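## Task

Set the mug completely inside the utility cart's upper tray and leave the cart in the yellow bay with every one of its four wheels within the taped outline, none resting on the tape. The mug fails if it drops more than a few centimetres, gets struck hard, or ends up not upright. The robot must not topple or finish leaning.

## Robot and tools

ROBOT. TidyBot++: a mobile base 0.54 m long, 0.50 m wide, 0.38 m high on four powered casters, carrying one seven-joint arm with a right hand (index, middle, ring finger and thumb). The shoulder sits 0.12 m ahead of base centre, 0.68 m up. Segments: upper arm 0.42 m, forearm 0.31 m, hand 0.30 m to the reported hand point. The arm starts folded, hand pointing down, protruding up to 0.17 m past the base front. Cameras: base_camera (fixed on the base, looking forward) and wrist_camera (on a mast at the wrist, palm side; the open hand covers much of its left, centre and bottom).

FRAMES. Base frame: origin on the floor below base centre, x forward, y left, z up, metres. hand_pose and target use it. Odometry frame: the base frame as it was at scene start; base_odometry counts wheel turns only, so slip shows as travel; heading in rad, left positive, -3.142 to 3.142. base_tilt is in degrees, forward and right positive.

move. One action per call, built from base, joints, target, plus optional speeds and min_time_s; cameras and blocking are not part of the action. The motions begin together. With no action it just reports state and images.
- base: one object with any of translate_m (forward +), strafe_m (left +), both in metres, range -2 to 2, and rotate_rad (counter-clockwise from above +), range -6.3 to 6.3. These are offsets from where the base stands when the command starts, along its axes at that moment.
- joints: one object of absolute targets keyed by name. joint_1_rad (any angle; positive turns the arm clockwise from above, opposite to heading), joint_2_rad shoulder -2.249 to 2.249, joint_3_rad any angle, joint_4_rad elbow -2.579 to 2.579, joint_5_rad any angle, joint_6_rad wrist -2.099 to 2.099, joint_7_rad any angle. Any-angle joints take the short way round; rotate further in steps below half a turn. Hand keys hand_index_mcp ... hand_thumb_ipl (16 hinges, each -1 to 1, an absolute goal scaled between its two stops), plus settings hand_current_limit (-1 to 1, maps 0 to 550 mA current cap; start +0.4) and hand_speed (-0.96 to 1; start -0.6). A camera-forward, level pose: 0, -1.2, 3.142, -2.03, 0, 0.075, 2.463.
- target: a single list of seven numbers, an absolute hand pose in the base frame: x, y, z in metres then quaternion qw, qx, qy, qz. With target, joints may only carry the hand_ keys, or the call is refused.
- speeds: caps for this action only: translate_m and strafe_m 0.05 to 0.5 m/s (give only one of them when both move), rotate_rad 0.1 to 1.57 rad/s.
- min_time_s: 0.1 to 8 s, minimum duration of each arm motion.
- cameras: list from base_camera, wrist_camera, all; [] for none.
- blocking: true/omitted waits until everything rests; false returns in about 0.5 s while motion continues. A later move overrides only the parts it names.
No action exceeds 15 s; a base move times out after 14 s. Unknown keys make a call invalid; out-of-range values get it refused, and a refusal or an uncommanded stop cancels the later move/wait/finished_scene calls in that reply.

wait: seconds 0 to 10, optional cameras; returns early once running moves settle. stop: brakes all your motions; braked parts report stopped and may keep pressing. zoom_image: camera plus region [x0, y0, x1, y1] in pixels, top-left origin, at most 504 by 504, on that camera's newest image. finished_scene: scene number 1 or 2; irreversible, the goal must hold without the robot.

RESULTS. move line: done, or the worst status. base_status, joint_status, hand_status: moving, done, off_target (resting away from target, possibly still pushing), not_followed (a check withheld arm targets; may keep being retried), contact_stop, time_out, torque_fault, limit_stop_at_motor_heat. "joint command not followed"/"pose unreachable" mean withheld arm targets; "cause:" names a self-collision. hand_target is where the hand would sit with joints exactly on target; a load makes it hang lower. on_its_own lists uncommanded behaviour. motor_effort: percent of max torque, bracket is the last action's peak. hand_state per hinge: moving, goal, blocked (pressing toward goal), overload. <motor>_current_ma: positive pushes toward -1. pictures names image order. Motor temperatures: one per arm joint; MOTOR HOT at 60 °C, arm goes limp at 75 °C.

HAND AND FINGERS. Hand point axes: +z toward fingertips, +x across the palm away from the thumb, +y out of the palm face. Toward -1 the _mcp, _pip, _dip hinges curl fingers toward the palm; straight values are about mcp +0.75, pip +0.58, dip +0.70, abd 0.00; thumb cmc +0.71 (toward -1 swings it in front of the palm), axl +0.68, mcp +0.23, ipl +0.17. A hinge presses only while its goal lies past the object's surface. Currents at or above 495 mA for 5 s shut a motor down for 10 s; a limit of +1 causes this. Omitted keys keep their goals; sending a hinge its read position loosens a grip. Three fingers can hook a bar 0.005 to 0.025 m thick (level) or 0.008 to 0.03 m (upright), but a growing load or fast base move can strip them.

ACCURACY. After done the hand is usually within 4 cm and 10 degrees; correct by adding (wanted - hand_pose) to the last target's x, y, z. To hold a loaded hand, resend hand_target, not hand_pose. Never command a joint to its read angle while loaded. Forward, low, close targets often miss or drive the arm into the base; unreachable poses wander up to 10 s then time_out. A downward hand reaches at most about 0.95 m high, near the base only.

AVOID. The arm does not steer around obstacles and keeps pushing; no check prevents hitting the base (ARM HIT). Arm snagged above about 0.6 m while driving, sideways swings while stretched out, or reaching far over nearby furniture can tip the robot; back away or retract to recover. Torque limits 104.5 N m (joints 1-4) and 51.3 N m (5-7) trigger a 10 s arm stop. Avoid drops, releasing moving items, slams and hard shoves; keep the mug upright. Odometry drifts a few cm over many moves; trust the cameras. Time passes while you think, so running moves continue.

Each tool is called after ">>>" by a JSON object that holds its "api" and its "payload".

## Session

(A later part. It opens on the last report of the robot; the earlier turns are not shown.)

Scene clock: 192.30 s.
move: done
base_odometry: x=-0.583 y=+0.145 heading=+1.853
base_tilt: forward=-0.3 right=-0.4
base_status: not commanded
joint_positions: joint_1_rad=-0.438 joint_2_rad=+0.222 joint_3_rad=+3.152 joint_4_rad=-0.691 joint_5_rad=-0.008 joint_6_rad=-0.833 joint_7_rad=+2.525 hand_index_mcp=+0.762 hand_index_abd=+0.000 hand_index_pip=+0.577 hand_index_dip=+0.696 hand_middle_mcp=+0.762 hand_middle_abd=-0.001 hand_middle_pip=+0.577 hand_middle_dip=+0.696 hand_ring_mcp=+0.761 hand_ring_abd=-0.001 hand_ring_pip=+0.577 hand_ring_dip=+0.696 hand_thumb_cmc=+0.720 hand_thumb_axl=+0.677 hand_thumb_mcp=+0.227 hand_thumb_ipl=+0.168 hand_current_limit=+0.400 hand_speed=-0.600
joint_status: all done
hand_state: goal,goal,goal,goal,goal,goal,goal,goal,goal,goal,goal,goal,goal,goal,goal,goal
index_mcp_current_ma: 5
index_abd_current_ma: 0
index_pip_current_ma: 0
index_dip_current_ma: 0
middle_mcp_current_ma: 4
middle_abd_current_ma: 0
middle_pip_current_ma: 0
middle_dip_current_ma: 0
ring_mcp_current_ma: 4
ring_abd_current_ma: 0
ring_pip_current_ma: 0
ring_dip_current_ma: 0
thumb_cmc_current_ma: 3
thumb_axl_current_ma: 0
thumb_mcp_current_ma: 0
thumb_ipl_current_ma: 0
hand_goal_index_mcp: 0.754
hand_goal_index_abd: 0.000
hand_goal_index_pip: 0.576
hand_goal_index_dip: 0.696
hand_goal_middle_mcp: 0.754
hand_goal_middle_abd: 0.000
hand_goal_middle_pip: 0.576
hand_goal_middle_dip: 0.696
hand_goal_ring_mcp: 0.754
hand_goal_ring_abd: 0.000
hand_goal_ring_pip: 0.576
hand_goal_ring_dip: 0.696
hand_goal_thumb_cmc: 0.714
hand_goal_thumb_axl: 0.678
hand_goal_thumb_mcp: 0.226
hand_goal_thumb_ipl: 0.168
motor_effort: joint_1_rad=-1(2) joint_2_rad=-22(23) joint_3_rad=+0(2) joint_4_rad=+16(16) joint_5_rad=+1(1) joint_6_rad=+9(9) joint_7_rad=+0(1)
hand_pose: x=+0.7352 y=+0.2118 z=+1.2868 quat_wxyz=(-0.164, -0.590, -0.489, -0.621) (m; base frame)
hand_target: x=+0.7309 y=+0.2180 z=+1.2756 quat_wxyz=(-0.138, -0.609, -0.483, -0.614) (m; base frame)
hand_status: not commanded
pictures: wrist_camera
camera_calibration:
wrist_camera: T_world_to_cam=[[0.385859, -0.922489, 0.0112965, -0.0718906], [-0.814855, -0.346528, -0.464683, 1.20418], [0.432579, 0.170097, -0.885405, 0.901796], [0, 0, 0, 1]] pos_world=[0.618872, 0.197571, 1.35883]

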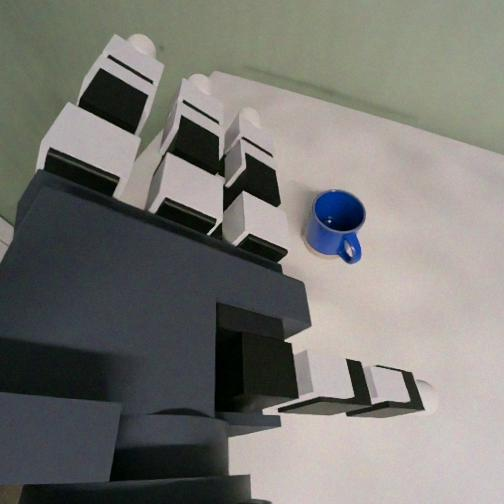

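>>> {"api": "move", "payload": {"joints": {"joint_1_rad":0.0,"joint_7_rad":4.77}}}

>>> {"api": "move", "payload": {"base": {"translate_m":0.146,"strafe_m":-0.272,"rotate_rad":0.349}, "speeds": {"translate_m":0.25,"rotate_rad":0.5}, "cameras": ["all"]}}

Scene clock: 210.83 s.
move: done
base_odometry: x=-0.583 y=+0.145 heading=+1.853
base_tilt: forward=-0.3 right=-0.4
base_status: not commanded
joint_positions: joint_1_rad=-0.011 joint_2_rad=+0.222 joint_3_rad=+3.152 joint_4_rad=-0.691 joint_5_rad=-0.008 joint_6_rad=-0.834 joint_7_rad=+4.708 hand_index_mcp=+0.757 hand_index_abd=-0.001 hand_index_pip=+0.577 hand_index_dip=+0.696 hand_middle_mcp=+0.757 hand_middle_abd=-0.001 hand_middle_pip=+0.577 hand_middle_dip=+0.696 hand_ring_mcp=+0.757 hand_ring_abd=-0.002 hand_ring_pip=+0.577 hand_ring_dip=+0.696 hand_thumb_cmc=+0.718 hand_thumb_axl=+0.677 hand_thumb_mcp=+0.227 hand_thumb_ipl=+0.168 hand_current_limit=+0.400 hand_speed=-0.600
joint_status: all done
hand_state: goal,goal,goal,goal,goal,goal,goal,goal,goal,goal,goal,goal,goal,goal,goal,goal
index_mcp_current_ma: 1
index_abd_current_ma: 0
index_pip_current_ma: 0
index_dip_current_ma: 0
middle_mcp_current_ma: 1
middle_abd_current_ma: 0
middle_pip_current_ma: 0
middle_dip_current_ma: 0
ring_mcp_current_ma: 1
ring_abd_current_ma: 0
ring_pip_current_ma: 0
ring_dip_current_ma: 0
thumb_cmc_current_ma: 1
thumb_axl_current_ma: 0
thumb_mcp_current_ma: 0
thumb_ipl_current_ma: 0
hand_goal_index_mcp: 0.754
hand_goal_index_abd: 0.000
hand_goal_index_pip: 0.576
hand_goal_index_dip: 0.696
hand_goal_middle_mcp: 0.754
hand_goal_middle_abd: 0.000
hand_goal_middle_pip: 0.576
hand_goal_middle_dip: 0.696
hand_goal_ring_mcp: 0.754
hand_goal_ring_abd: 0.000
hand_goal_ring_pip: 0.576
hand_goal_ring_dip: 0.696
hand_goal_thumb_cmc: 0.714
hand_goal_thumb_axl: 0.678
hand_goal_thumb_mcp: 0.226
hand_goal_thumb_ipl: 0.168
motor_effort: joint_1_rad=-1(2) joint_2_rad=-22(23) joint_3_rad=-1(2) joint_4_rad=+15(16) joint_5_rad=+0(2) joint_6_rad=+8(9) joint_7_rad=+0(1)
hand_pose: x=+0.7609 y=+0.0902 z=+1.2547 quat_wxyz=(-0.642, -0.001, -0.766, -0.005) (m; base frame)
hand_target: x=+0.7577 y=+0.0873 z=+1.2421 quat_wxyz=(-0.629, +0.022, -0.777, +0.018) (m; base frame)
hand_status: not commanded
pictures: none

Scene clock: 212.83 s.
move: done
base_odometry: x=-0.363 y=+0.361 heading=+2.203
base_tilt: forward=-0.4 right=-0.4
base_status: done
joint_positions: joint_1_rad=-0.003 joint_2_rad=+0.222 joint_3_rad=+3.151 joint_4_rad=-0.690 joint_5_rad=-0.008 joint_6_rad=-0.835 joint_7_rad=+4.710 hand_index_mcp=+0.755 hand_index_abd=-0.002 hand_index_pip=+0.577 hand_index_dip=+0.696 hand_middle_mcp=+0.755 hand_middle_abd=-0.002 hand_middle_pip=+0.577 hand_middle_dip=+0.696 hand_ring_mcp=+0.755 hand_ring_abd=-0.002 hand_ring_pip=+0.577 hand_ring_dip=+0.696 hand_thumb_cmc=+0.716 hand_thumb_axl=+0.677 hand_thumb_mcp=+0.227 hand_thumb_ipl=+0.168 hand_current_limit=+0.400 hand_speed=-0.600
joint_status: not commanded
hand_state: goal,goal,goal,goal,goal,goal,goal,goal,goal,goal,goal,goal,goal,goal,goal,goal
index_mcp_current_ma: 0
index_abd_current_ma: 0
index_pip_current_ma: 0
index_dip_current_ma: 0
middle_mcp_current_ma: 0
middle_abd_current_ma: 0
middle_pip_current_ma: 0
middle_dip_current_ma: 0
ring_mcp_current_ma: 0
ring_abd_current_ma: 0
ring_pip_current_ma: 0
ring_dip_current_ma: 0
thumb_cmc_current_ma: 0
thumb_axl_current_ma: 0
thumb_mcp_current_ma: 0
thumb_ipl_current_ma: 0
hand_goal_index_mcp: 0.754
hand_goal_index_abd: 0.000
hand_goal_index_pip: 0.576
hand_goal_index_dip: 0.696
hand_goal_middle_mcp: 0.754
hand_goal_middle_abd: 0.000
hand_goal_middle_pip: 0.576
hand_goal_middle_dip: 0.696
hand_goal_ring_mcp: 0.754
hand_goal_ring_abd: 0.000
hand_goal_ring_pip: 0.576
hand_goal_ring_dip: 0.696
hand_goal_thumb_cmc: 0.714
hand_goal_thumb_axl: 0.678
hand_goal_thumb_mcp: 0.226
hand_goal_thumb_ipl: 0.168
motor_effort: joint_1_rad=-1(3) joint_2_rad=-22(24) joint_3_rad=+0(2) joint_4_rad=+15(16) joint_5_rad=+1(2) joint_6_rad=+9(9) joint_7_rad=+0(0)
hand_pose: x=+0.7614 y=+0.0849 z=+1.2547 quat_wxyz=(-0.642, -0.003, -0.766, -0.002) (m; base frame)
hand_target: x=+0.7577 y=+0.0873 z=+1.2421 quat_wxyz=(-0.629, +0.022, -0.777, +0.018) (m; base frame)
hand_status: not commanded
pictures: base_camera, wrist_camera
camera_calibration:
wrist_camera: T_world_to_cam=[[0.104433, 0.579248, 0.808434, -1.11206], [-0.720867, -0.515927, 0.462785, -0.0542845], [0.68516, -0.631103, 0.363681, -0.807962], [0, 0, 0, 1]] pos_world=[0.630587, 0.106245, 1.21799]

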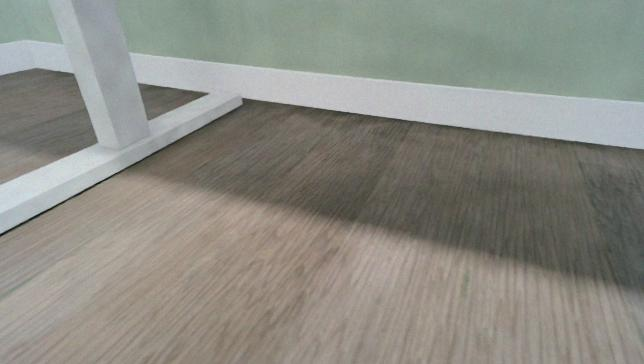

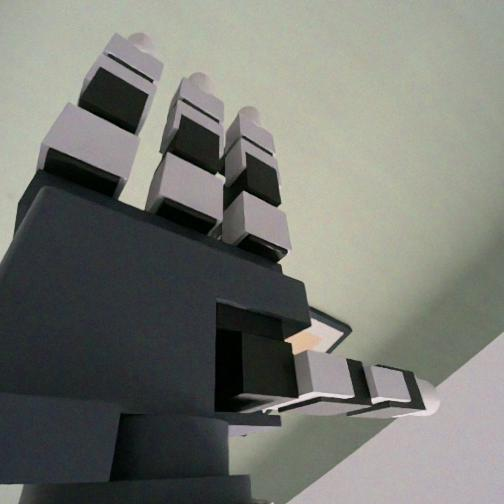

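>>> {"api": "move", "payload": {"joints": {"hand_index_mcp":0.34,"hand_index_pip":0.14,"hand_index_dip":0.26,"hand_middle_mcp":0.34,"hand_middle_pip":0.14,"hand_middle_dip":0.26,"hand_ring_mcp":0.34,"hand_ring_pip":0.14,"hand_ring_dip":0.26}}}

>>> {"api": "move", "payload": {"joints": {"joint_1_rad":0.0,"joint_2_rad":0.372,"joint_3_rad":3.142,"joint_4_rad":-1.257,"joint_5_rad":0,"joint_6_rad":-0.06,"joint_7_rad":4.77}, "min_time_s": 4, "cameras": ["wrist_camera"]}}

Scene clock: 239.67 s.
move: done
base_odometry: x=-0.363 y=+0.361 heading=+2.204
base_tilt: forward=-0.3 right=-0.4
base_status: not commanded
joint_positions: joint_1_rad=-0.003 joint_2_rad=+0.222 joint_3_rad=+3.151 joint_4_rad=-0.690 joint_5_rad=-0.008 joint_6_rad=-0.835 joint_7_rad=+4.711 hand_index_mcp=+0.343 hand_index_abd=-0.002 hand_index_pip=+0.144 hand_index_dip=+0.263 hand_middle_mcp=+0.343 hand_middle_abd=-0.002 hand_middle_pip=+0.143 hand_middle_dip=+0.263 hand_ring_mcp=+0.343 hand_ring_abd=-0.002 hand_ring_pip=+0.143 hand_ring_dip=+0.263 hand_thumb_cmc=+0.716 hand_thumb_axl=+0.677 hand_thumb_mcp=+0.227 hand_thumb_ipl=+0.168 hand_current_limit=+0.400 hand_speed=-0.600
joint_status: all done
hand_state: goal,goal,goal,goal,goal,goal,goal,goal,goal,goal,goal,goal,goal,goal,goal,goal
index_mcp_current_ma: 1
index_abd_current_ma: 0
index_pip_current_ma: 1
index_dip_current_ma: 1
middle_mcp_current_ma: 1
middle_abd_current_ma: 0
middle_pip_current_ma: 1
middle_dip_current_ma: 1
ring_mcp_current_ma: 1
ring_abd_current_ma: 0
ring_pip_current_ma: 1
ring_dip_current_ma: 1
thumb_cmc_current_ma: 0
thumb_axl_current_ma: 0
thumb_mcp_current_ma: 0
thumb_ipl_current_ma: 0
hand_goal_index_mcp: 0.340
hand_goal_index_abd: 0.000
hand_goal_index_pip: 0.140
hand_goal_index_dip: 0.260
hand_goal_middle_mcp: 0.340
hand_goal_middle_abd: 0.000
hand_goal_middle_pip: 0.140
hand_goal_middle_dip: 0.260
hand_goal_ring_mcp: 0.340
hand_goal_ring_abd: 0.000
hand_goal_ring_pip: 0.140
hand_goal_ring_dip: 0.260
hand_goal_thumb_cmc: 0.714
hand_goal_thumb_axl: 0.678
hand_goal_thumb_mcp: 0.226
hand_goal_thumb_ipl: 0.168
motor_effort: joint_1_rad=-1(1) joint_2_rad=-22(23) joint_3_rad=-1(1) joint_4_rad=+15(16) joint_5_rad=+0(1) joint_6_rad=+9(9) joint_7_rad=-1(1)
hand_pose: x=+0.7614 y=+0.0849 z=+1.2547 quat_wxyz=(-0.642, -0.002, -0.766, -0.001) (m; base frame)
hand_target: x=+0.7577 y=+0.0873 z=+1.2421 quat_wxyz=(-0.629, +0.022, -0.777, +0.018) (m; base frame)
hand_status: not commanded
pictures: none

Scene clock: 244.30 s.
move: done
base_odometry: x=-0.363 y=+0.361 heading=+2.203
base_tilt: forward=-0.3 right=-0.4
base_status: not commanded
joint_positions: joint_1_rad=-0.003 joint_2_rad=+0.359 joint_3_rad=+3.151 joint_4_rad=-1.231 joint_5_rad=-0.008 joint_6_rad=-0.123 joint_7_rad=+4.711 hand_index_mcp=+0.343 hand_index_abd=-0.002 hand_index_pip=+0.144 hand_index_dip=+0.263 hand_middle_mcp=+0.343 hand_middle_abd=-0.002 hand_middle_pip=+0.143 hand_middle_dip=+0.263 hand_ring_mcp=+0.343 hand_ring_abd=-0.002 hand_ring_pip=+0.143 hand_ring_dip=+0.263 hand_thumb_cmc=+0.716 hand_thumb_axl=+0.677 hand_thumb_mcp=+0.227 hand_thumb_ipl=+0.168 hand_current_limit=+0.400 hand_speed=-0.600
joint_status: all done
hand_state: goal,goal,goal,goal,goal,goal,goal,goal,goal,goal,goal,goal,goal,goal,goal,goal
index_mcp_current_ma: 1
index_abd_current_ma: 0
index_pip_current_ma: 1
index_dip_current_ma: 1
middle_mcp_current_ma: 1
middle_abd_current_ma: 0
middle_pip_current_ma: 1
middle_dip_current_ma: 1
ring_mcp_current_ma: 1
ring_abd_current_ma: 0
ring_pip_current_ma: 1
ring_dip_current_ma: 1
thumb_cmc_current_ma: 0
thumb_axl_current_ma: 0
thumb_mcp_current_ma: 0
thumb_ipl_current_ma: 0
hand_goal_index_mcp: 0.340
hand_goal_index_abd: 0.000
hand_goal_index_pip: 0.140
hand_goal_index_dip: 0.260
hand_goal_middle_mcp: 0.340
hand_goal_middle_abd: 0.000
hand_goal_middle_pip: 0.140
hand_goal_middle_dip: 0.260
hand_goal_ring_mcp: 0.340
hand_goal_ring_abd: 0.000
hand_goal_ring_pip: 0.140
hand_goal_ring_dip: 0.260
hand_goal_thumb_cmc: 0.714
hand_goal_thumb_axl: 0.678
hand_goal_thumb_mcp: 0.226
hand_goal_thumb_ipl: 0.168
motor_effort: joint_1_rad=-1(2) joint_2_rad=-29(31) joint_3_rad=-1(2) joint_4_rad=+18(19) joint_5_rad=+0(1) joint_6_rad=+9(10) joint_7_rad=+0(1)
hand_pose: x=+0.8836 y=+0.0829 z=+1.0495 quat_wxyz=(-0.655, -0.004, -0.756, +0.000) (m; base frame)
hand_target: x=+0.8873 y=+0.0873 z=+1.0376 quat_wxyz=(-0.664, +0.021, -0.747, +0.019) (m; base frame)
hand_status: not commanded
pictures: wrist_camera
camera_calibration:
wrist_camera: T_world_to_cam=[[0.0801228, 0.579267, 0.81119, -0.939201], [-0.738178, -0.512389, 0.438806, 0.167926], [0.669831, -0.633962, 0.386548, -0.828526], [0, 0, 0, 1]] pos_world=[0.754183, 0.104838, 1.00845]

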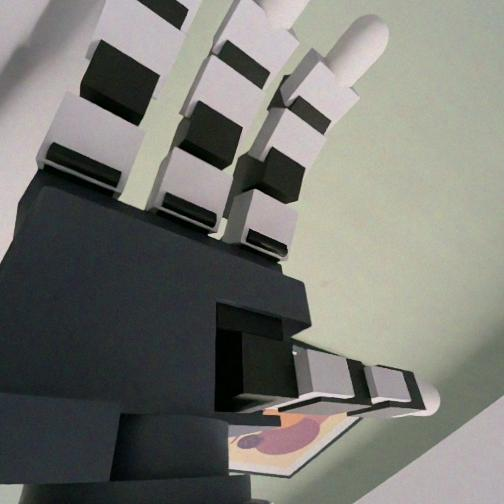

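>>> {"api": "move", "payload": {"joints": {"joint_2_rad":0.395,"joint_6_rad":0.02}, "cameras": []}}

Scene clock: 249.23 s.
move: done
base_odometry: x=-0.363 y=+0.361 heading=+2.203
base_tilt: forward=-0.4 right=-0.4
base_status: not commanded
joint_positions: joint_1_rad=-0.003 joint_2_rad=+0.381 joint_3_rad=+3.151 joint_4_rad=-1.232 joint_5_rad=-0.008 joint_6_rad=-0.033 joint_7_rad=+4.711 hand_index_mcp=+0.343 hand_index_abd=-0.002 hand_index_pip=+0.144 hand_index_dip=+0.263 hand_middle_mcp=+0.343 hand_middle_abd=-0.002 hand_middle_pip=+0.143 hand_middle_dip=+0.263 hand_ring_mcp=+0.343 hand_ring_abd=-0.002 hand_ring_pip=+0.143 hand_ring_dip=+0.263 hand_thumb_cmc=+0.716 hand_thumb_axl=+0.677 hand_thumb_mcp=+0.227 hand_thumb_ipl=+0.168 hand_current_limit=+0.400 hand_speed=-0.600
joint_status: all done
hand_state: goal,goal,goal,goal,goal,goal,goal,goal,goal,goal,goal,goal,goal,goal,goal,goal
index_mcp_current_ma: 1
index_abd_current_ma: 0
index_pip_current_ma: 1
index_dip_current_ma: 1
middle_mcp_current_ma: 1
middle_abd_current_ma: 0
middle_pip_current_ma: 1
middle_dip_current_ma: 1
ring_mcp_current_ma: 1
ring_abd_current_ma: 0
ring_pip_current_ma: 1
ring_dip_current_ma: 1
thumb_cmc_current_ma: 0
thumb_axl_current_ma: 0
thumb_mcp_current_ma: 0
thumb_ipl_current_ma: 0
hand_goal_index_mcp: 0.340
hand_goal_index_abd: 0.000
hand_goal_index_pip: 0.140
hand_goal_index_dip: 0.260
hand_goal_middle_mcp: 0.340
hand_goal_middle_abd: 0.000
hand_goal_middle_pip: 0.140
hand_goal_middle_dip: 0.260
hand_goal_ring_mcp: 0.340
hand_goal_ring_abd: 0.000
hand_goal_ring_pip: 0.140
hand_goal_ring_dip: 0.260
hand_goal_thumb_cmc: 0.714
hand_goal_thumb_axl: 0.678
hand_goal_thumb_mcp: 0.226
hand_goal_thumb_ipl: 0.168
motor_effort: joint_1_rad=-1(1) joint_2_rad=-30(31) joint_3_rad=-1(1) joint_4_rad=+18(19) joint_5_rad=-1(1) joint_6_rad=+8(10) joint_7_rad=+0(1)
hand_pose: x=+0.8923 y=+0.0828 z=+1.0598 quat_wxyz=(-0.680, -0.004, -0.733, +0.000) (m; base frame)
hand_target: x=+0.8963 y=+0.0873 z=+1.0439 quat_wxyz=(-0.685, +0.021, -0.728, +0.020) (m; base frame)
hand_status: not commanded
pictures: none
No camera images: "cameras" was empty.

>>> {"api": "move", "payload": {"joints": {"joint_2_rad":0.425}, "base": {"translate_m":-0.015}, "cameras": ["wrist_camera"]}}

Scene clock: 255.33 s.
move: done
base_odometry: x=-0.354 y=+0.349 heading=+2.204
base_tilt: forward=-0.3 right=-0.4
base_status: done
joint_positions: joint_1_rad=-0.002 joint_2_rad=+0.411 joint_3_rad=+3.151 joint_4_rad=-1.236 joint_5_rad=-0.008 joint_6_rad=-0.032 joint_7_rad=+4.711 hand_index_mcp=+0.343 hand_index_abd=-0.002 hand_index_pip=+0.143 hand_index_dip=+0.263 hand_middle_mcp=+0.342 hand_middle_abd=-0.002 hand_middle_pip=+0.143 hand_middle_dip=+0.263 hand_ring_mcp=+0.342 hand_ring_abd=-0.002 hand_ring_pip=+0.143 hand_ring_dip=+0.263 hand_thumb_cmc=+0.716 hand_thumb_axl=+0.677 hand_thumb_mcp=+0.227 hand_thumb_ipl=+0.168 hand_current_limit=+0.400 hand_speed=-0.600
joint_status: all done
hand_state: goal,goal,goal,goal,goal,goal,goal,goal,goal,goal,goal,goal,goal,goal,goal,goal
index_mcp_current_ma: 1
index_abd_current_ma: 0
index_pip_current_ma: 1
index_dip_current_ma: 1
middle_mcp_current_ma: 1
middle_abd_current_ma: 0
middle_pip_current_ma: 1
middle_dip_current_ma: 1
ring_mcp_current_ma: 1
ring_abd_current_ma: 0
ring_pip_current_ma: 1
ring_dip_current_ma: 1
thumb_cmc_current_ma: 0
thumb_axl_current_ma: 0
thumb_mcp_current_ma: 0
thumb_ipl_current_ma: 0
hand_goal_index_mcp: 0.340
hand_goal_index_abd: 0.000
hand_goal_index_pip: 0.140
hand_goal_index_dip: 0.260
hand_goal_middle_mcp: 0.340
hand_goal_middle_abd: 0.000
hand_goal_middle_pip: 0.140
hand_goal_middle_dip: 0.260
hand_goal_ring_mcp: 0.340
hand_goal_ring_abd: 0.000
hand_goal_ring_pip: 0.140
hand_goal_ring_dip: 0.260
hand_goal_thumb_cmc: 0.714
hand_goal_thumb_axl: 0.678
hand_goal_thumb_mcp: 0.226
hand_goal_thumb_ipl: 0.168
motor_effort: joint_1_rad=-1(2) joint_2_rad=-31(33) joint_3_rad=-1(2) joint_4_rad=+18(19) joint_5_rad=+0(1) joint_6_rad=+8(9) joint_7_rad=-1(1)
hand_pose: x=+0.9034 y=+0.0827 z=+1.0341 quat_wxyz=(-0.668, -0.004, -0.744, +0.000) (m; base frame)
hand_target: x=+0.9068 y=+0.0873 z=+1.0205 quat_wxyz=(-0.674, +0.021, -0.738, +0.020) (m; base frame)
hand_status: not commanded
pictures: wrist_camera
camera_calibration:
wrist_camera: T_world_to_cam=[[0.0524423, 0.57984, 0.813041, -0.905178], [-0.753099, -0.51171, 0.413514, 0.228809], [0.655813, -0.633986, 0.409842, -0.847341], [0, 0, 0, 1]] pos_world=[0.775483, 0.10474, 0.988607]

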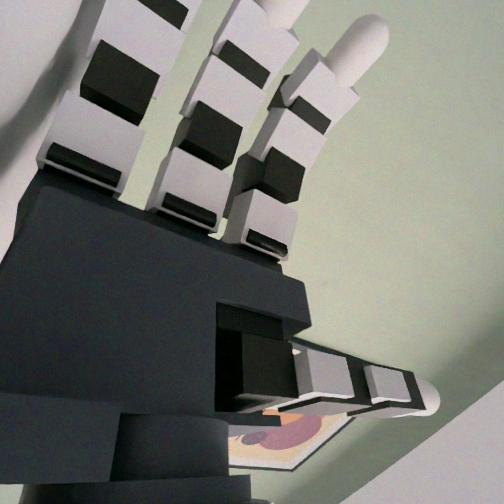

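>>> {"api": "move", "payload": {"base": {"strafe_m":0.085}, "speeds": {"strafe_m":0.08}, "cameras": ["wrist_camera"]}}

Scene clock: 258.90 s.
move: done
base_odometry: x=-0.422 y=+0.299 heading=+2.204
base_tilt: forward=-0.3 right=-0.4
base_status: done
joint_positions: joint_1_rad=-0.001 joint_2_rad=+0.412 joint_3_rad=+3.151 joint_4_rad=-1.236 joint_5_rad=-0.008 joint_6_rad=-0.032 joint_7_rad=+4.711 hand_index_mcp=+0.342 hand_index_abd=-0.002 hand_index_pip=+0.143 hand_index_dip=+0.263 hand_middle_mcp=+0.342 hand_middle_abd=-0.002 hand_middle_pip=+0.143 hand_middle_dip=+0.263 hand_ring_mcp=+0.342 hand_ring_abd=-0.002 hand_ring_pip=+0.143 hand_ring_dip=+0.263 hand_thumb_cmc=+0.716 hand_thumb_axl=+0.677 hand_thumb_mcp=+0.227 hand_thumb_ipl=+0.168 hand_current_limit=+0.400 hand_speed=-0.600
joint_status: not commanded
hand_state: goal,goal,goal,goal,goal,goal,goal,goal,goal,goal,goal,goal,goal,goal,goal,goal
index_mcp_current_ma: 1
index_abd_current_ma: 0
index_pip_current_ma: 1
index_dip_current_ma: 1
middle_mcp_current_ma: 1
middle_abd_current_ma: 0
middle_pip_current_ma: 1
middle_dip_current_ma: 1
ring_mcp_current_ma: 1
ring_abd_current_ma: 0
ring_pip_current_ma: 1
ring_dip_current_ma: 1
thumb_cmc_current_ma: 0
thumb_axl_current_ma: 0
thumb_mcp_current_ma: 0
thumb_ipl_current_ma: 0
hand_goal_index_mcp: 0.340
hand_goal_index_abd: 0.000
hand_goal_index_pip: 0.140
hand_goal_index_dip: 0.260
hand_goal_middle_mcp: 0.340
hand_goal_middle_abd: 0.000
hand_goal_middle_pip: 0.140
hand_goal_middle_dip: 0.260
hand_goal_ring_mcp: 0.340
hand_goal_ring_abd: 0.000
hand_goal_ring_pip: 0.140
hand_goal_ring_dip: 0.260
hand_goal_thumb_cmc: 0.714
hand_goal_thumb_axl: 0.678
hand_goal_thumb_mcp: 0.226
hand_goal_thumb_ipl: 0.168
motor_effort: joint_1_rad=-1(4) joint_2_rad=-31(32) joint_3_rad=-1(3) joint_4_rad=+18(19) joint_5_rad=+0(1) joint_6_rad=+9(9) joint_7_rad=+0(1)
hand_pose: x=+0.9037 y=+0.0820 z=+1.0335 quat_wxyz=(-0.668, -0.005, -0.745, +0.001) (m; base frame)
hand_target: x=+0.9068 y=+0.0873 z=+1.0205 quat_wxyz=(-0.674, +0.021, -0.738, +0.020) (m; base frame)
hand_status: not commanded
pictures: wrist_camera
camera_calibration:
wrist_camera: T_world_to_cam=[[0.053509, 0.579723, 0.813055, -0.905267], [-0.753281, -0.511068, 0.413977, 0.228551], [0.655518, -0.63461, 0.409348, -0.846932], [0, 0, 0, 1]] pos_world=[0.775783, 0.104138, 0.988106]

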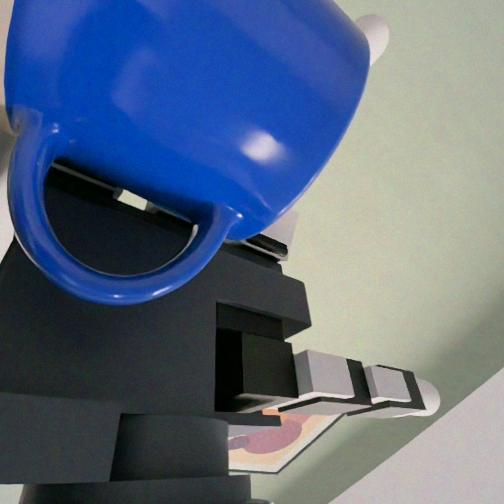

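>>> {"api": "move", "payload": {"joints": {"joint_2_rad":0.449,"joint_6_rad":0.085}, "base": {"translate_m":-0.01}, "min_time_s": 2, "cameras": ["wrist_camera"]}}

Scene clock: 289.17 s.
move: done
base_odometry: x=-0.417 y=+0.291 heading=+2.204
base_tilt: forward=-0.3 right=-0.4
base_status: done
joint_positions: joint_1_rad=-0.001 joint_2_rad=+0.431 joint_3_rad=+3.151 joint_4_rad=-1.236 joint_5_rad=-0.008 joint_6_rad=+0.022 joint_7_rad=+4.711 hand_index_mcp=+0.342 hand_index_abd=-0.002 hand_index_pip=+0.143 hand_index_dip=+0.263 hand_middle_mcp=+0.342 hand_middle_abd=-0.002 hand_middle_pip=+0.143 hand_middle_dip=+0.263 hand_ring_mcp=+0.342 hand_ring_abd=-0.002 hand_ring_pip=+0.143 hand_ring_dip=+0.263 hand_thumb_cmc=+0.716 hand_thumb_axl=+0.677 hand_thumb_mcp=+0.227 hand_thumb_ipl=+0.168 hand_current_limit=+0.400 hand_speed=-0.600
joint_status: all done
hand_state: goal,goal,goal,goal,goal,goal,goal,goal,goal,goal,goal,goal,goal,goal,goal,goal
index_mcp_current_ma: 1
index_abd_current_ma: 0
index_pip_current_ma: 1
index_dip_current_ma: 1
middle_mcp_current_ma: 1
middle_abd_current_ma: 0
middle_pip_current_ma: 1
middle_dip_current_ma: 1
ring_mcp_current_ma: 1
ring_abd_current_ma: 0
ring_pip_current_ma: 1
ring_dip_current_ma: 1
thumb_cmc_current_ma: 0
thumb_axl_current_ma: 0
thumb_mcp_current_ma: 0
thumb_ipl_current_ma: 0
hand_goal_index_mcp: 0.340
hand_goal_index_abd: 0.000
hand_goal_index_pip: 0.140
hand_goal_index_dip: 0.260
hand_goal_middle_mcp: 0.340
hand_goal_middle_abd: 0.000
hand_goal_middle_pip: 0.140
hand_goal_middle_dip: 0.260
hand_goal_ring_mcp: 0.340
hand_goal_ring_abd: 0.000
hand_goal_ring_pip: 0.140
hand_goal_ring_dip: 0.260
hand_goal_thumb_cmc: 0.714
hand_goal_thumb_axl: 0.678
hand_goal_thumb_mcp: 0.226
hand_goal_thumb_ipl: 0.168
motor_effort: joint_1_rad=-1(2) joint_2_rad=-31(35) joint_3_rad=-1(2) joint_4_rad=+18(19) joint_5_rad=+0(1) joint_6_rad=+9(10) joint_7_rad=+0(1)
hand_pose: x=+0.9109 y=+0.0818 z=+1.0340 quat_wxyz=(-0.680, -0.005, -0.733, +0.001) (m; base frame)
hand_target: x=+0.9151 y=+0.0873 z=+1.0211 quat_wxyz=(-0.689, +0.021, -0.724, +0.020) (m; base frame)
hand_status: not commanded
pictures: wrist_camera
camera_calibration:
wrist_camera: T_world_to_cam=[[0.0261332, 0.580128, 0.814106, -0.882092], [-0.767045, -0.510611, 0.388482, 0.272516], [0.64106, -0.634608, 0.431641, -0.861851], [0, 0, 0, 1]] pos_world=[0.784583, 0.103939, 0.984259]

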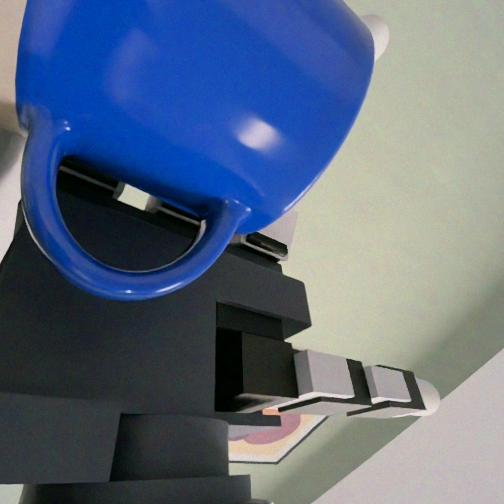

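>>> {"api": "move", "payload": {"joints": {"joint_2_rad":0.461,"hand_thumb_cmc":-0.93}, "cameras": ["wrist_camera"]}}

Scene clock: 292.87 s.
move: done
base_odometry: x=-0.417 y=+0.291 heading=+2.204
base_tilt: forward=-0.3 right=-0.4
base_status: not commanded
joint_positions: joint_1_rad=-0.001 joint_2_rad=+0.440 joint_3_rad=+3.151 joint_4_rad=-1.236 joint_5_rad=-0.008 joint_6_rad=+0.026 joint_7_rad=+4.712 hand_index_mcp=+0.342 hand_index_abd=-0.002 hand_index_pip=+0.143 hand_index_dip=+0.263 hand_middle_mcp=+0.342 hand_middle_abd=-0.002 hand_middle_pip=+0.143 hand_middle_dip=+0.263 hand_ring_mcp=+0.342 hand_ring_abd=-0.002 hand_ring_pip=+0.143 hand_ring_dip=+0.263 hand_thumb_cmc=-0.936 hand_thumb_axl=+0.677 hand_thumb_mcp=+0.227 hand_thumb_ipl=+0.168 hand_current_limit=+0.400 hand_speed=-0.600
joint_status: all done
hand_state: goal,goal,goal,goal,goal,goal,goal,goal,goal,goal,goal,goal,goal,goal,goal,goal
index_mcp_current_ma: 1
index_abd_current_ma: 0
index_pip_current_ma: 1
index_dip_current_ma: 1
middle_mcp_current_ma: 1
middle_abd_current_ma: 0
middle_pip_current_ma: 1
middle_dip_current_ma: 1
ring_mcp_current_ma: 1
ring_abd_current_ma: 0
ring_pip_current_ma: 1
ring_dip_current_ma: 1
thumb_cmc_current_ma: -3
thumb_axl_current_ma: 0
thumb_mcp_current_ma: 0
thumb_ipl_current_ma: 0
hand_goal_index_mcp: 0.340
hand_goal_index_abd: 0.000
hand_goal_index_pip: 0.140
hand_goal_index_dip: 0.260
hand_goal_middle_mcp: 0.340
hand_goal_middle_abd: 0.000
hand_goal_middle_pip: 0.140
hand_goal_middle_dip: 0.260
hand_goal_ring_mcp: 0.340
hand_goal_ring_abd: 0.000
hand_goal_ring_pip: 0.140
hand_goal_ring_dip: 0.260
hand_goal_thumb_cmc: -0.930
hand_goal_thumb_axl: 0.678
hand_goal_thumb_mcp: 0.226
hand_goal_thumb_ipl: 0.168
motor_effort: joint_1_rad=-1(1) joint_2_rad=-32(32) joint_3_rad=-1(1) joint_4_rad=+18(18) joint_5_rad=-1(1) joint_6_rad=+8(9) joint_7_rad=-1(1)
hand_pose: x=+0.9139 y=+0.0818 z=+1.0283 quat_wxyz=(-0.678, -0.004, -0.735, +0.001) (m; base frame)
hand_target: x=+0.9191 y=+0.0873 z=+1.0115 quat_wxyz=(-0.684, +0.021, -0.728, +0.020) (m; base frame)
hand_status: not commanded
pictures: wrist_camera
camera_calibration:
wrist_camera: T_world_to_cam=[[0.0298265, 0.580864, 0.813454, -0.880277], [-0.765239, -0.510292, 0.392443, 0.271364], [0.643055, -0.634192, 0.429279, -0.860708], [0, 0, 0, 1]] pos_world=[0.787396, 0.103942, 0.979054]

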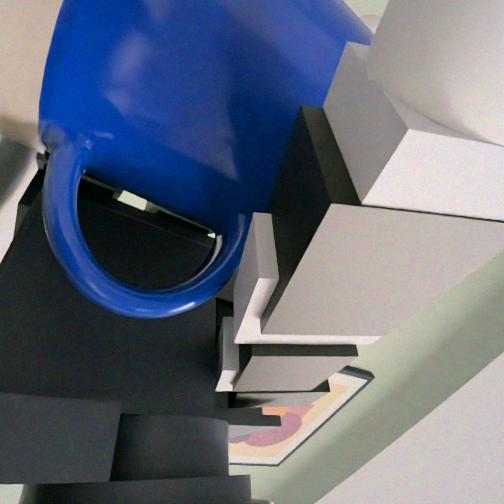

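>>> {"api": "move", "payload": {"joints": {"hand_speed":-0.8,"hand_middle_mcp":0.05,"hand_middle_pip":-0.12,"hand_middle_dip":-0.05,"hand_ring_mcp":0.05,"hand_ring_pip":-0.12,"hand_ring_dip":-0.05,"hand_thumb_mcp":0.08,"hand_thumb_ipl":-0.05}, "cameras": ["wrist_camera"]}}

Scene clock: 300.37 s.
move: off_target
base_odometry: x=-0.417 y=+0.291 heading=+2.204
base_tilt: forward=-0.3 right=-0.5
base_status: not commanded
joint_positions: joint_1_rad=-0.001 joint_2_rad=+0.440 joint_3_rad=+3.151 joint_4_rad=-1.236 joint_5_rad=-0.008 joint_6_rad=+0.027 joint_7_rad=+4.713 hand_index_mcp=+0.342 hand_index_abd=-0.002 hand_index_pip=+0.143 hand_index_dip=+0.263 hand_middle_mcp=+0.113 hand_middle_abd=-0.002 hand_middle_pip=-0.092 hand_middle_dip=-0.029 hand_ring_mcp=+0.127 hand_ring_abd=-0.003 hand_ring_pip=-0.083 hand_ring_dip=-0.032 hand_thumb_cmc=-0.937 hand_thumb_axl=+0.671 hand_thumb_mcp=+0.107 hand_thumb_ipl=-0.037 hand_current_limit=+0.400 hand_speed=-0.800
joint_status: hand_middle_mcp off_target (ended at +0.113, target +0.050); hand_middle_pip off_target (ended at -0.092, target -0.120); hand_middle_dip off_target (ended at -0.029, target -0.050); hand_ring_mcp off_target (ended at +0.127, target +0.050); hand_ring_pip off_target (ended at -0.083, target -0.120); hand_thumb_mcp off_target (ended at +0.107, target +0.080); the others done
hand_state: goal,goal,goal,goal,blocked,goal,blocked,blocked,blocked,goal,blocked,goal,goal,goal,blocked,goal
index_mcp_current_ma: 1
index_abd_current_ma: 0
index_pip_current_ma: 1
index_dip_current_ma: 1
middle_mcp_current_ma: 125
middle_abd_current_ma: 0
middle_pip_current_ma: 32
middle_dip_current_ma: 21
ring_mcp_current_ma: 174
ring_abd_current_ma: -1
ring_pip_current_ma: 49
ring_dip_current_ma: 16
thumb_cmc_current_ma: -3
thumb_axl_current_ma: -4
thumb_mcp_current_ma: 45
thumb_ipl_current_ma: 15
hand_goal_index_mcp: 0.340
hand_goal_index_abd: 0.000
hand_goal_index_pip: 0.140
hand_goal_index_dip: 0.260
hand_goal_middle_mcp: 0.050
hand_goal_middle_abd: 0.000
hand_goal_middle_pip: -0.120
hand_goal_middle_dip: -0.050
hand_goal_ring_mcp: 0.050
hand_goal_ring_abd: 0.000
hand_goal_ring_pip: -0.120
hand_goal_ring_dip: -0.050
hand_goal_thumb_cmc: -0.930
hand_goal_thumb_axl: 0.678
hand_goal_thumb_mcp: 0.080
hand_goal_thumb_ipl: -0.050
motor_effort: joint_1_rad=+0(1) joint_2_rad=-31(32) joint_3_rad=-1(1) joint_4_rad=+18(18) joint_5_rad=-1(1) joint_6_rad=+8(9) joint_7_rad=-1(1)
hand_pose: x=+0.9140 y=+0.0819 z=+1.0283 quat_wxyz=(-0.679, -0.004, -0.735, +0.001) (m; base frame)
hand_target: x=+0.9191 y=+0.0873 z=+1.0115 quat_wxyz=(-0.684, +0.021, -0.728, +0.020) (m; base frame)
hand_status: not commanded
pictures: wrist_camera
camera_calibration:
wrist_camera: T_world_to_cam=[[0.0294444, 0.581392, 0.813091, -0.879623], [-0.765413, -0.510047, 0.392422, 0.271521], [0.642865, -0.633905, 0.429987, -0.861408], [0, 0, 0, 1]] pos_world=[0.787495, 0.103844, 0.979056]

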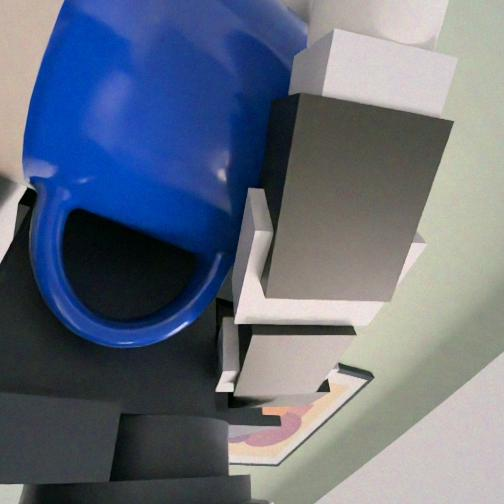

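>>> {"api": "move", "payload": {"joints": {"hand_middle_mcp":-0.06,"hand_middle_pip":-0.2,"hand_middle_dip":-0.13,"hand_ring_mcp":-0.06,"hand_ring_pip":-0.2,"hand_ring_dip":-0.13,"hand_thumb_mcp":-0.03,"hand_thumb_ipl":-0.12}, "cameras": ["wrist_camera"]}}

Scene clock: 303.73 s.
move: off_target
base_odometry: x=-0.417 y=+0.291 heading=+2.204
base_tilt: forward=-0.3 right=-0.4
base_status: not commanded
joint_positions: joint_1_rad=-0.001 joint_2_rad=+0.440 joint_3_rad=+3.151 joint_4_rad=-1.236 joint_5_rad=-0.008 joint_6_rad=+0.028 joint_7_rad=+4.713 hand_index_mcp=+0.342 hand_index_abd=-0.002 hand_index_pip=+0.143 hand_index_dip=+0.263 hand_middle_mcp=+0.104 hand_middle_abd=-0.003 hand_middle_pip=-0.094 hand_middle_dip=-0.076 hand_ring_mcp=+0.123 hand_ring_abd=-0.003 hand_ring_pip=-0.090 hand_ring_dip=-0.082 hand_thumb_cmc=-0.933 hand_thumb_axl=+0.664 hand_thumb_mcp=+0.107 hand_thumb_ipl=-0.086 hand_current_limit=+0.400 hand_speed=-0.800
joint_status: hand_middle_mcp off_target (ended at +0.104, target -0.060); hand_middle_pip off_target (ended at -0.094, target -0.200); hand_middle_dip off_target (ended at -0.076, target -0.130); hand_ring_mcp off_target (ended at +0.123, target -0.060); hand_ring_pip off_target (ended at -0.090, target -0.200); hand_ring_dip off_target (ended at -0.082, target -0.130); hand_thumb_mcp off_target (ended at +0.107, target -0.030); hand_thumb_ipl off_target (ended at -0.086, target -0.120)
hand_state: goal,goal,goal,goal,blocked,goal,blocked,blocked,blocked,goal,blocked,blocked,goal,goal,blocked,blocked
index_mcp_current_ma: 1
index_abd_current_ma: 0
index_pip_current_ma: 1
index_dip_current_ma: 1
middle_mcp_current_ma: 385
middle_abd_current_ma: -1
middle_pip_current_ma: 261
middle_dip_current_ma: 90
ring_mcp_current_ma: 385
ring_abd_current_ma: -1
ring_pip_current_ma: 276
ring_dip_current_ma: 74
thumb_cmc_current_ma: -1
thumb_axl_current_ma: -14
thumb_mcp_current_ma: 385
thumb_ipl_current_ma: 71
hand_goal_index_mcp: 0.340
hand_goal_index_abd: 0.000
hand_goal_index_pip: 0.140
hand_goal_index_dip: 0.260
hand_goal_middle_mcp: -0.060
hand_goal_middle_abd: 0.000
hand_goal_middle_pip: -0.200
hand_goal_middle_dip: -0.130
hand_goal_ring_mcp: -0.060
hand_goal_ring_abd: 0.000
hand_goal_ring_pip: -0.200
hand_goal_ring_dip: -0.130
hand_goal_thumb_cmc: -0.930
hand_goal_thumb_axl: 0.678
hand_goal_thumb_mcp: -0.030
hand_goal_thumb_ipl: -0.120
motor_effort: joint_1_rad=-1(1) joint_2_rad=-31(32) joint_3_rad=+0(1) joint_4_rad=+17(18) joint_5_rad=+0(1) joint_6_rad=+8(8) joint_7_rad=-1(1)
hand_pose: x=+0.9140 y=+0.0819 z=+1.0287 quat_wxyz=(-0.679, -0.004, -0.734, +0.001) (m; base frame)
hand_target: x=+0.9191 y=+0.0873 z=+1.0115 quat_wxyz=(-0.684, +0.021, -0.728, +0.020) (m; base frame)
hand_status: not commanded
pictures: wrist_camera
camera_calibration:
wrist_camera: T_world_to_cam=[[0.0282894, 0.581391, 0.813133, -0.878921], [-0.766002, -0.510016, 0.391311, 0.273063], [0.642215, -0.633931, 0.430918, -0.861953], [0, 0, 0, 1]] pos_world=[0.78759, 0.103843, 0.979259]

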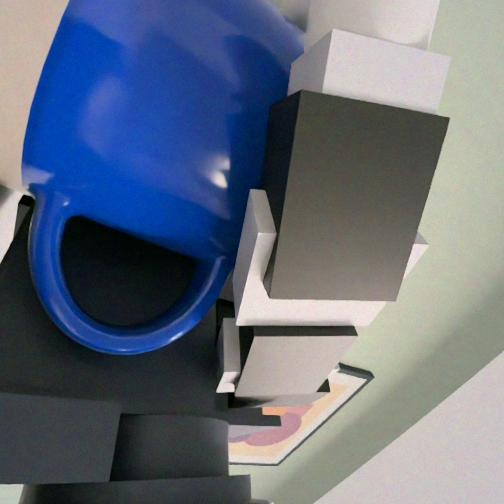

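>>> {"api": "move", "payload": {"joints": {"joint_2_rad":0.36,"joint_6_rad":0.03}, "min_time_s": 3, "cameras": ["wrist_camera"]}}

Scene clock: 312.87 s.
move: done
base_odometry: x=-0.417 y=+0.291 heading=+2.204
base_tilt: forward=-0.3 right=-0.5
base_status: not commanded
joint_positions: joint_1_rad=-0.001 joint_2_rad=+0.422 joint_3_rad=+3.151 joint_4_rad=-1.242 joint_5_rad=-0.008 joint_6_rad=+0.028 joint_7_rad=+4.714 hand_index_mcp=+0.342 hand_index_abd=-0.002 hand_index_pip=+0.143 hand_index_dip=+0.263 hand_middle_mcp=+0.104 hand_middle_abd=-0.010 hand_middle_pip=-0.094 hand_middle_dip=-0.076 hand_ring_mcp=+0.116 hand_ring_abd=-0.010 hand_ring_pip=-0.090 hand_ring_dip=-0.084 hand_thumb_cmc=-0.929 hand_thumb_axl=+0.664 hand_thumb_mcp=+0.107 hand_thumb_ipl=-0.088 hand_current_limit=+0.400 hand_speed=-0.800
joint_status: all done
hand_state: goal,goal,goal,goal,blocked,goal,blocked,blocked,blocked,goal,blocked,blocked,goal,goal,blocked,blocked
index_mcp_current_ma: 1
index_abd_current_ma: 0
index_pip_current_ma: 1
index_dip_current_ma: 1
middle_mcp_current_ma: 385
middle_abd_current_ma: -5
middle_pip_current_ma: 261
middle_dip_current_ma: 90
ring_mcp_current_ma: 385
ring_abd_current_ma: -5
ring_pip_current_ma: 276
ring_dip_current_ma: 72
thumb_cmc_current_ma: 0
thumb_axl_current_ma: -14
thumb_mcp_current_ma: 385
thumb_ipl_current_ma: 62
hand_goal_index_mcp: 0.340
hand_goal_index_abd: 0.000
hand_goal_index_pip: 0.140
hand_goal_index_dip: 0.260
hand_goal_middle_mcp: -0.060
hand_goal_middle_abd: 0.000
hand_goal_middle_pip: -0.200
hand_goal_middle_dip: -0.130
hand_goal_ring_mcp: -0.060
hand_goal_ring_abd: 0.000
hand_goal_ring_pip: -0.200
hand_goal_ring_dip: -0.130
hand_goal_thumb_cmc: -0.930
hand_goal_thumb_axl: 0.678
hand_goal_thumb_mcp: -0.030
hand_goal_thumb_ipl: -0.120
motor_effort: joint_1_rad=-1(1) joint_2_rad=-35(36) joint_3_rad=-1(1) joint_4_rad=+21(21) joint_5_rad=-1(2) joint_6_rad=+11(12) joint_7_rad=-1(1)
hand_pose: x=+0.9072 y=+0.0819 z=+1.0398 quat_wxyz=(-0.684, -0.004, -0.730, +0.002) (m; base frame)
hand_target: x=+0.8830 y=+0.0873 z=+1.0739 quat_wxyz=(-0.701, +0.020, -0.713, +0.020) (m; base frame)
hand_status: not commanded
pictures: wrist_camera
camera_calibration:
wrist_camera: T_world_to_cam=[[0.0178739, 0.582084, 0.812932, -0.878144], [-0.770906, -0.509735, 0.381935, 0.277749], [0.636699, -0.633521, 0.439621, -0.866405], [0, 0, 0, 1]] pos_world=[0.781453, 0.103846, 0.988679]

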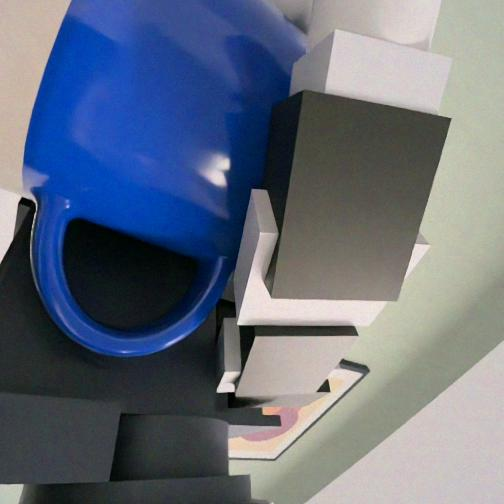

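>>> {"api": "move", "payload": {"joints": {"joint_2_rad":0.24,"joint_6_rad":-0.06}, "min_time_s": 3, "cameras": ["wrist_camera"]}}

Scene clock: 318.37 s.
move: done
base_odometry: x=-0.417 y=+0.291 heading=+2.204
base_tilt: forward=-0.4 right=-0.5
base_status: not commanded
joint_positions: joint_1_rad=-0.001 joint_2_rad=+0.296 joint_3_rad=+3.151 joint_4_rad=-1.243 joint_5_rad=-0.008 joint_6_rad=-0.026 joint_7_rad=+4.714 hand_index_mcp=+0.342 hand_index_abd=-0.002 hand_index_pip=+0.143 hand_index_dip=+0.263 hand_middle_mcp=+0.104 hand_middle_abd=-0.010 hand_middle_pip=-0.094 hand_middle_dip=-0.076 hand_ring_mcp=+0.116 hand_ring_abd=-0.010 hand_ring_pip=-0.090 hand_ring_dip=-0.084 hand_thumb_cmc=-0.929 hand_thumb_axl=+0.664 hand_thumb_mcp=+0.107 hand_thumb_ipl=-0.088 hand_current_limit=+0.400 hand_speed=-0.800
joint_status: all done
hand_state: goal,goal,goal,goal,blocked,goal,blocked,blocked,blocked,goal,blocked,blocked,goal,goal,blocked,blocked
index_mcp_current_ma: 1
index_abd_current_ma: 0
index_pip_current_ma: 1
index_dip_current_ma: 1
middle_mcp_current_ma: 385
middle_abd_current_ma: -5
middle_pip_current_ma: 261
middle_dip_current_ma: 90
ring_mcp_current_ma: 385
ring_abd_current_ma: -5
ring_pip_current_ma: 276
ring_dip_current_ma: 72
thumb_cmc_current_ma: 0
thumb_axl_current_ma: -14
thumb_mcp_current_ma: 385
thumb_ipl_current_ma: 62
hand_goal_index_mcp: 0.340
hand_goal_index_abd: 0.000
hand_goal_index_pip: 0.140
hand_goal_index_dip: 0.260
hand_goal_middle_mcp: -0.060
hand_goal_middle_abd: 0.000
hand_goal_middle_pip: -0.200
hand_goal_middle_dip: -0.130
hand_goal_ring_mcp: -0.060
hand_goal_ring_abd: 0.000
hand_goal_ring_pip: -0.200
hand_goal_ring_dip: -0.130
hand_goal_thumb_cmc: -0.930
hand_goal_thumb_axl: 0.678
hand_goal_thumb_mcp: -0.030
hand_goal_thumb_ipl: -0.120
motor_effort: joint_1_rad=-1(1) joint_2_rad=-31(36) joint_3_rad=-1(1) joint_4_rad=+21(21) joint_5_rad=-1(1) joint_6_rad=+11(11) joint_7_rad=-1(2)
hand_pose: x=+0.8581 y=+0.0819 z=+1.1191 quat_wxyz=(-0.709, -0.004, -0.705, +0.001) (m; base frame)
hand_target: x=+0.8337 y=+0.0873 z=+1.1356 quat_wxyz=(-0.712, +0.020, -0.702, +0.021) (m; base frame)
hand_status: not commanded
pictures: wrist_camera
camera_calibration:
wrist_camera: T_world_to_cam=[[-0.0399652, 0.581643, 0.812462, -0.891596], [-0.795894, -0.510137, 0.326058, 0.293558], [0.604116, -0.633602, 0.483314, -0.890938], [0, 0, 0, 1]] pos_world=[0.736239, 0.103845, 1.05927]

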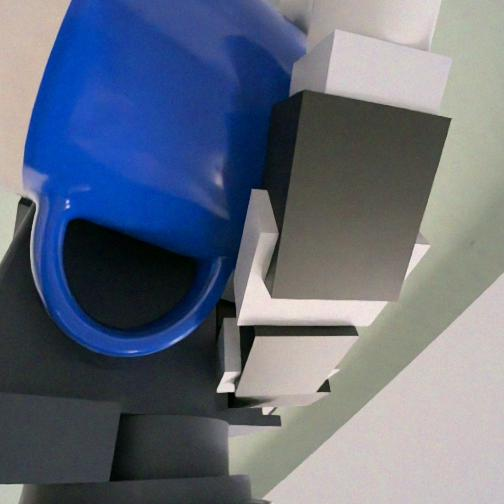

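>>> {"api": "move", "payload": {"base": {"translate_m":-0.5}, "speeds": {"translate_m":0.25}, "cameras": []}}

>>> {"api": "move", "payload": {"base": {"rotate_rad":2.508}, "speeds": {"rotate_rad":0.6}, "cameras": ["all"]}}

Scene clock: 354.40 s.
move: done
base_odometry: x=-0.121 y=-0.113 heading=+2.204
base_tilt: forward=-0.3 right=-0.4
base_status: done
joint_positions: joint_1_rad=-0.001 joint_2_rad=+0.278 joint_3_rad=+3.151 joint_4_rad=-1.244 joint_5_rad=-0.008 joint_6_rad=-0.029 joint_7_rad=+4.714 hand_index_mcp=+0.342 hand_index_abd=-0.002 hand_index_pip=+0.143 hand_index_dip=+0.263 hand_middle_mcp=+0.104 hand_middle_abd=-0.011 hand_middle_pip=-0.094 hand_middle_dip=-0.076 hand_ring_mcp=+0.115 hand_ring_abd=-0.011 hand_ring_pip=-0.090 hand_ring_dip=-0.084 hand_thumb_cmc=-0.929 hand_thumb_axl=+0.664 hand_thumb_mcp=+0.107 hand_thumb_ipl=-0.089 hand_current_limit=+0.400 hand_speed=-0.800
joint_status: not commanded
hand_state: goal,goal,goal,goal,blocked,goal,blocked,blocked,blocked,goal,blocked,blocked,goal,goal,blocked,blocked
index_mcp_current_ma: 1
index_abd_current_ma: 0
index_pip_current_ma: 1
index_dip_current_ma: 1
middle_mcp_current_ma: 385
middle_abd_current_ma: -6
middle_pip_current_ma: 261
middle_dip_current_ma: 90
ring_mcp_current_ma: 385
ring_abd_current_ma: -6
ring_pip_current_ma: 276
ring_dip_current_ma: 72
thumb_cmc_current_ma: 0
thumb_axl_current_ma: -14
thumb_mcp_current_ma: 385
thumb_ipl_current_ma: 59
hand_goal_index_mcp: 0.340
hand_goal_index_abd: 0.000
hand_goal_index_pip: 0.140
hand_goal_index_dip: 0.260
hand_goal_middle_mcp: -0.060
hand_goal_middle_abd: 0.000
hand_goal_middle_pip: -0.200
hand_goal_middle_dip: -0.130
hand_goal_ring_mcp: -0.060
hand_goal_ring_abd: 0.000
hand_goal_ring_pip: -0.200
hand_goal_ring_dip: -0.130
hand_goal_thumb_cmc: -0.930
hand_goal_thumb_axl: 0.678
hand_goal_thumb_mcp: -0.030
hand_goal_thumb_ipl: -0.120
motor_effort: joint_1_rad=-1(2) joint_2_rad=-30(35) joint_3_rad=-1(2) joint_4_rad=+20(21) joint_5_rad=-1(2) joint_6_rad=+10(11) joint_7_rad=-1(1)
hand_pose: x=+0.8502 y=+0.0819 z=+1.1305 quat_wxyz=(-0.714, -0.004, -0.700, +0.001) (m; base frame)
hand_target: x=+0.8337 y=+0.0873 z=+1.1356 quat_wxyz=(-0.712, +0.020, -0.702, +0.021) (m; base frame)
hand_status: not commanded
pictures: none
No camera images: "cameras" was empty.

Scene clock: 359.47 s.
move: done
base_odometry: x=-0.121 y=-0.113 heading=-1.572
base_tilt: forward=-0.3 right=-0.4
base_status: done
joint_positions: joint_1_rad=-0.003 joint_2_rad=+0.278 joint_3_rad=+3.146 joint_4_rad=-1.244 joint_5_rad=-0.008 joint_6_rad=-0.029 joint_7_rad=+4.714 hand_index_mcp=+0.341 hand_index_abd=-0.002 hand_index_pip=+0.143 hand_index_dip=+0.263 hand_middle_mcp=+0.104 hand_middle_abd=-0.011 hand_middle_pip=-0.094 hand_middle_dip=-0.076 hand_ring_mcp=+0.115 hand_ring_abd=-0.011 hand_ring_pip=-0.090 hand_ring_dip=-0.084 hand_thumb_cmc=-0.929 hand_thumb_axl=+0.664 hand_thumb_mcp=+0.107 hand_thumb_ipl=-0.089 hand_current_limit=+0.400 hand_speed=-0.800
joint_status: not commanded
hand_state: goal,goal,goal,goal,blocked,goal,blocked,blocked,blocked,goal,blocked,blocked,goal,goal,blocked,blocked
index_mcp_current_ma: 0
index_abd_current_ma: 0
index_pip_current_ma: 1
index_dip_current_ma: 1
middle_mcp_current_ma: 385
middle_abd_current_ma: -6
middle_pip_current_ma: 261
middle_dip_current_ma: 90
ring_mcp_current_ma: 385
ring_abd_current_ma: -6
ring_pip_current_ma: 276
ring_dip_current_ma: 72
thumb_cmc_current_ma: 0
thumb_axl_current_ma: -14
thumb_mcp_current_ma: 385
thumb_ipl_current_ma: 59
hand_goal_index_mcp: 0.340
hand_goal_index_abd: 0.000
hand_goal_index_pip: 0.140
hand_goal_index_dip: 0.260
hand_goal_middle_mcp: -0.060
hand_goal_middle_abd: 0.000
hand_goal_middle_pip: -0.200
hand_goal_middle_dip: -0.130
hand_goal_ring_mcp: -0.060
hand_goal_ring_abd: 0.000
hand_goal_ring_pip: -0.200
hand_goal_ring_dip: -0.130
hand_goal_thumb_cmc: -0.930
hand_goal_thumb_axl: 0.678
hand_goal_thumb_mcp: -0.030
hand_goal_thumb_ipl: -0.120
motor_effort: joint_1_rad=-1(5) joint_2_rad=-30(31) joint_3_rad=-1(4) joint_4_rad=+20(21) joint_5_rad=-1(2) joint_6_rad=+11(11) joint_7_rad=-1(2)
hand_pose: x=+0.8496 y=+0.0855 z=+1.1304 quat_wxyz=(-0.714, -0.002, -0.700, -0.001) (m; base frame)
hand_target: x=+0.8337 y=+0.0873 z=+1.1356 quat_wxyz=(-0.712, +0.020, -0.702, +0.021) (m; base frame)
hand_status: not commanded
pictures: base_camera, wrist_camera
camera_calibration:
wrist_camera: T_world_to_cam=[[-0.0537548, 0.580715, 0.812331, -0.891346], [-0.7971, -0.514947, 0.315376, 0.298474], [0.60145, -0.630555, 0.490568, -0.89519], [0, 0, 0, 1]] pos_world=[0.728412, 0.106849, 1.06909]

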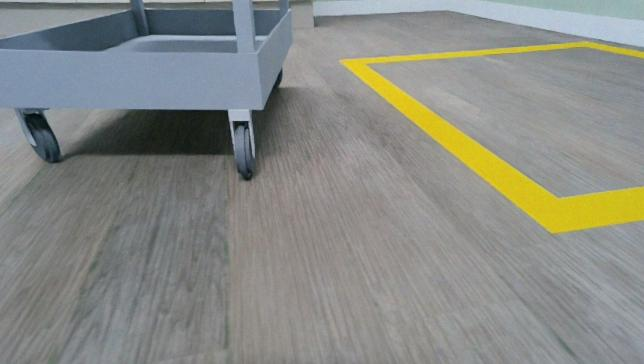

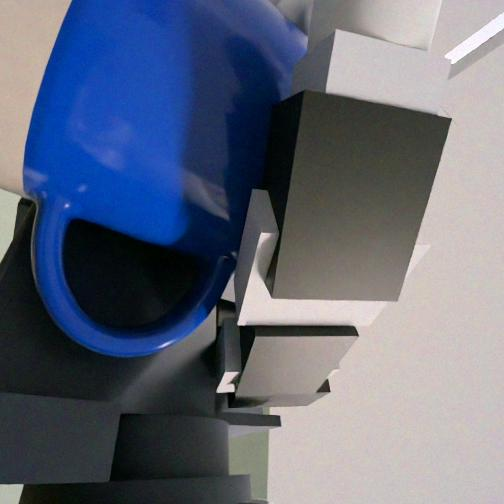

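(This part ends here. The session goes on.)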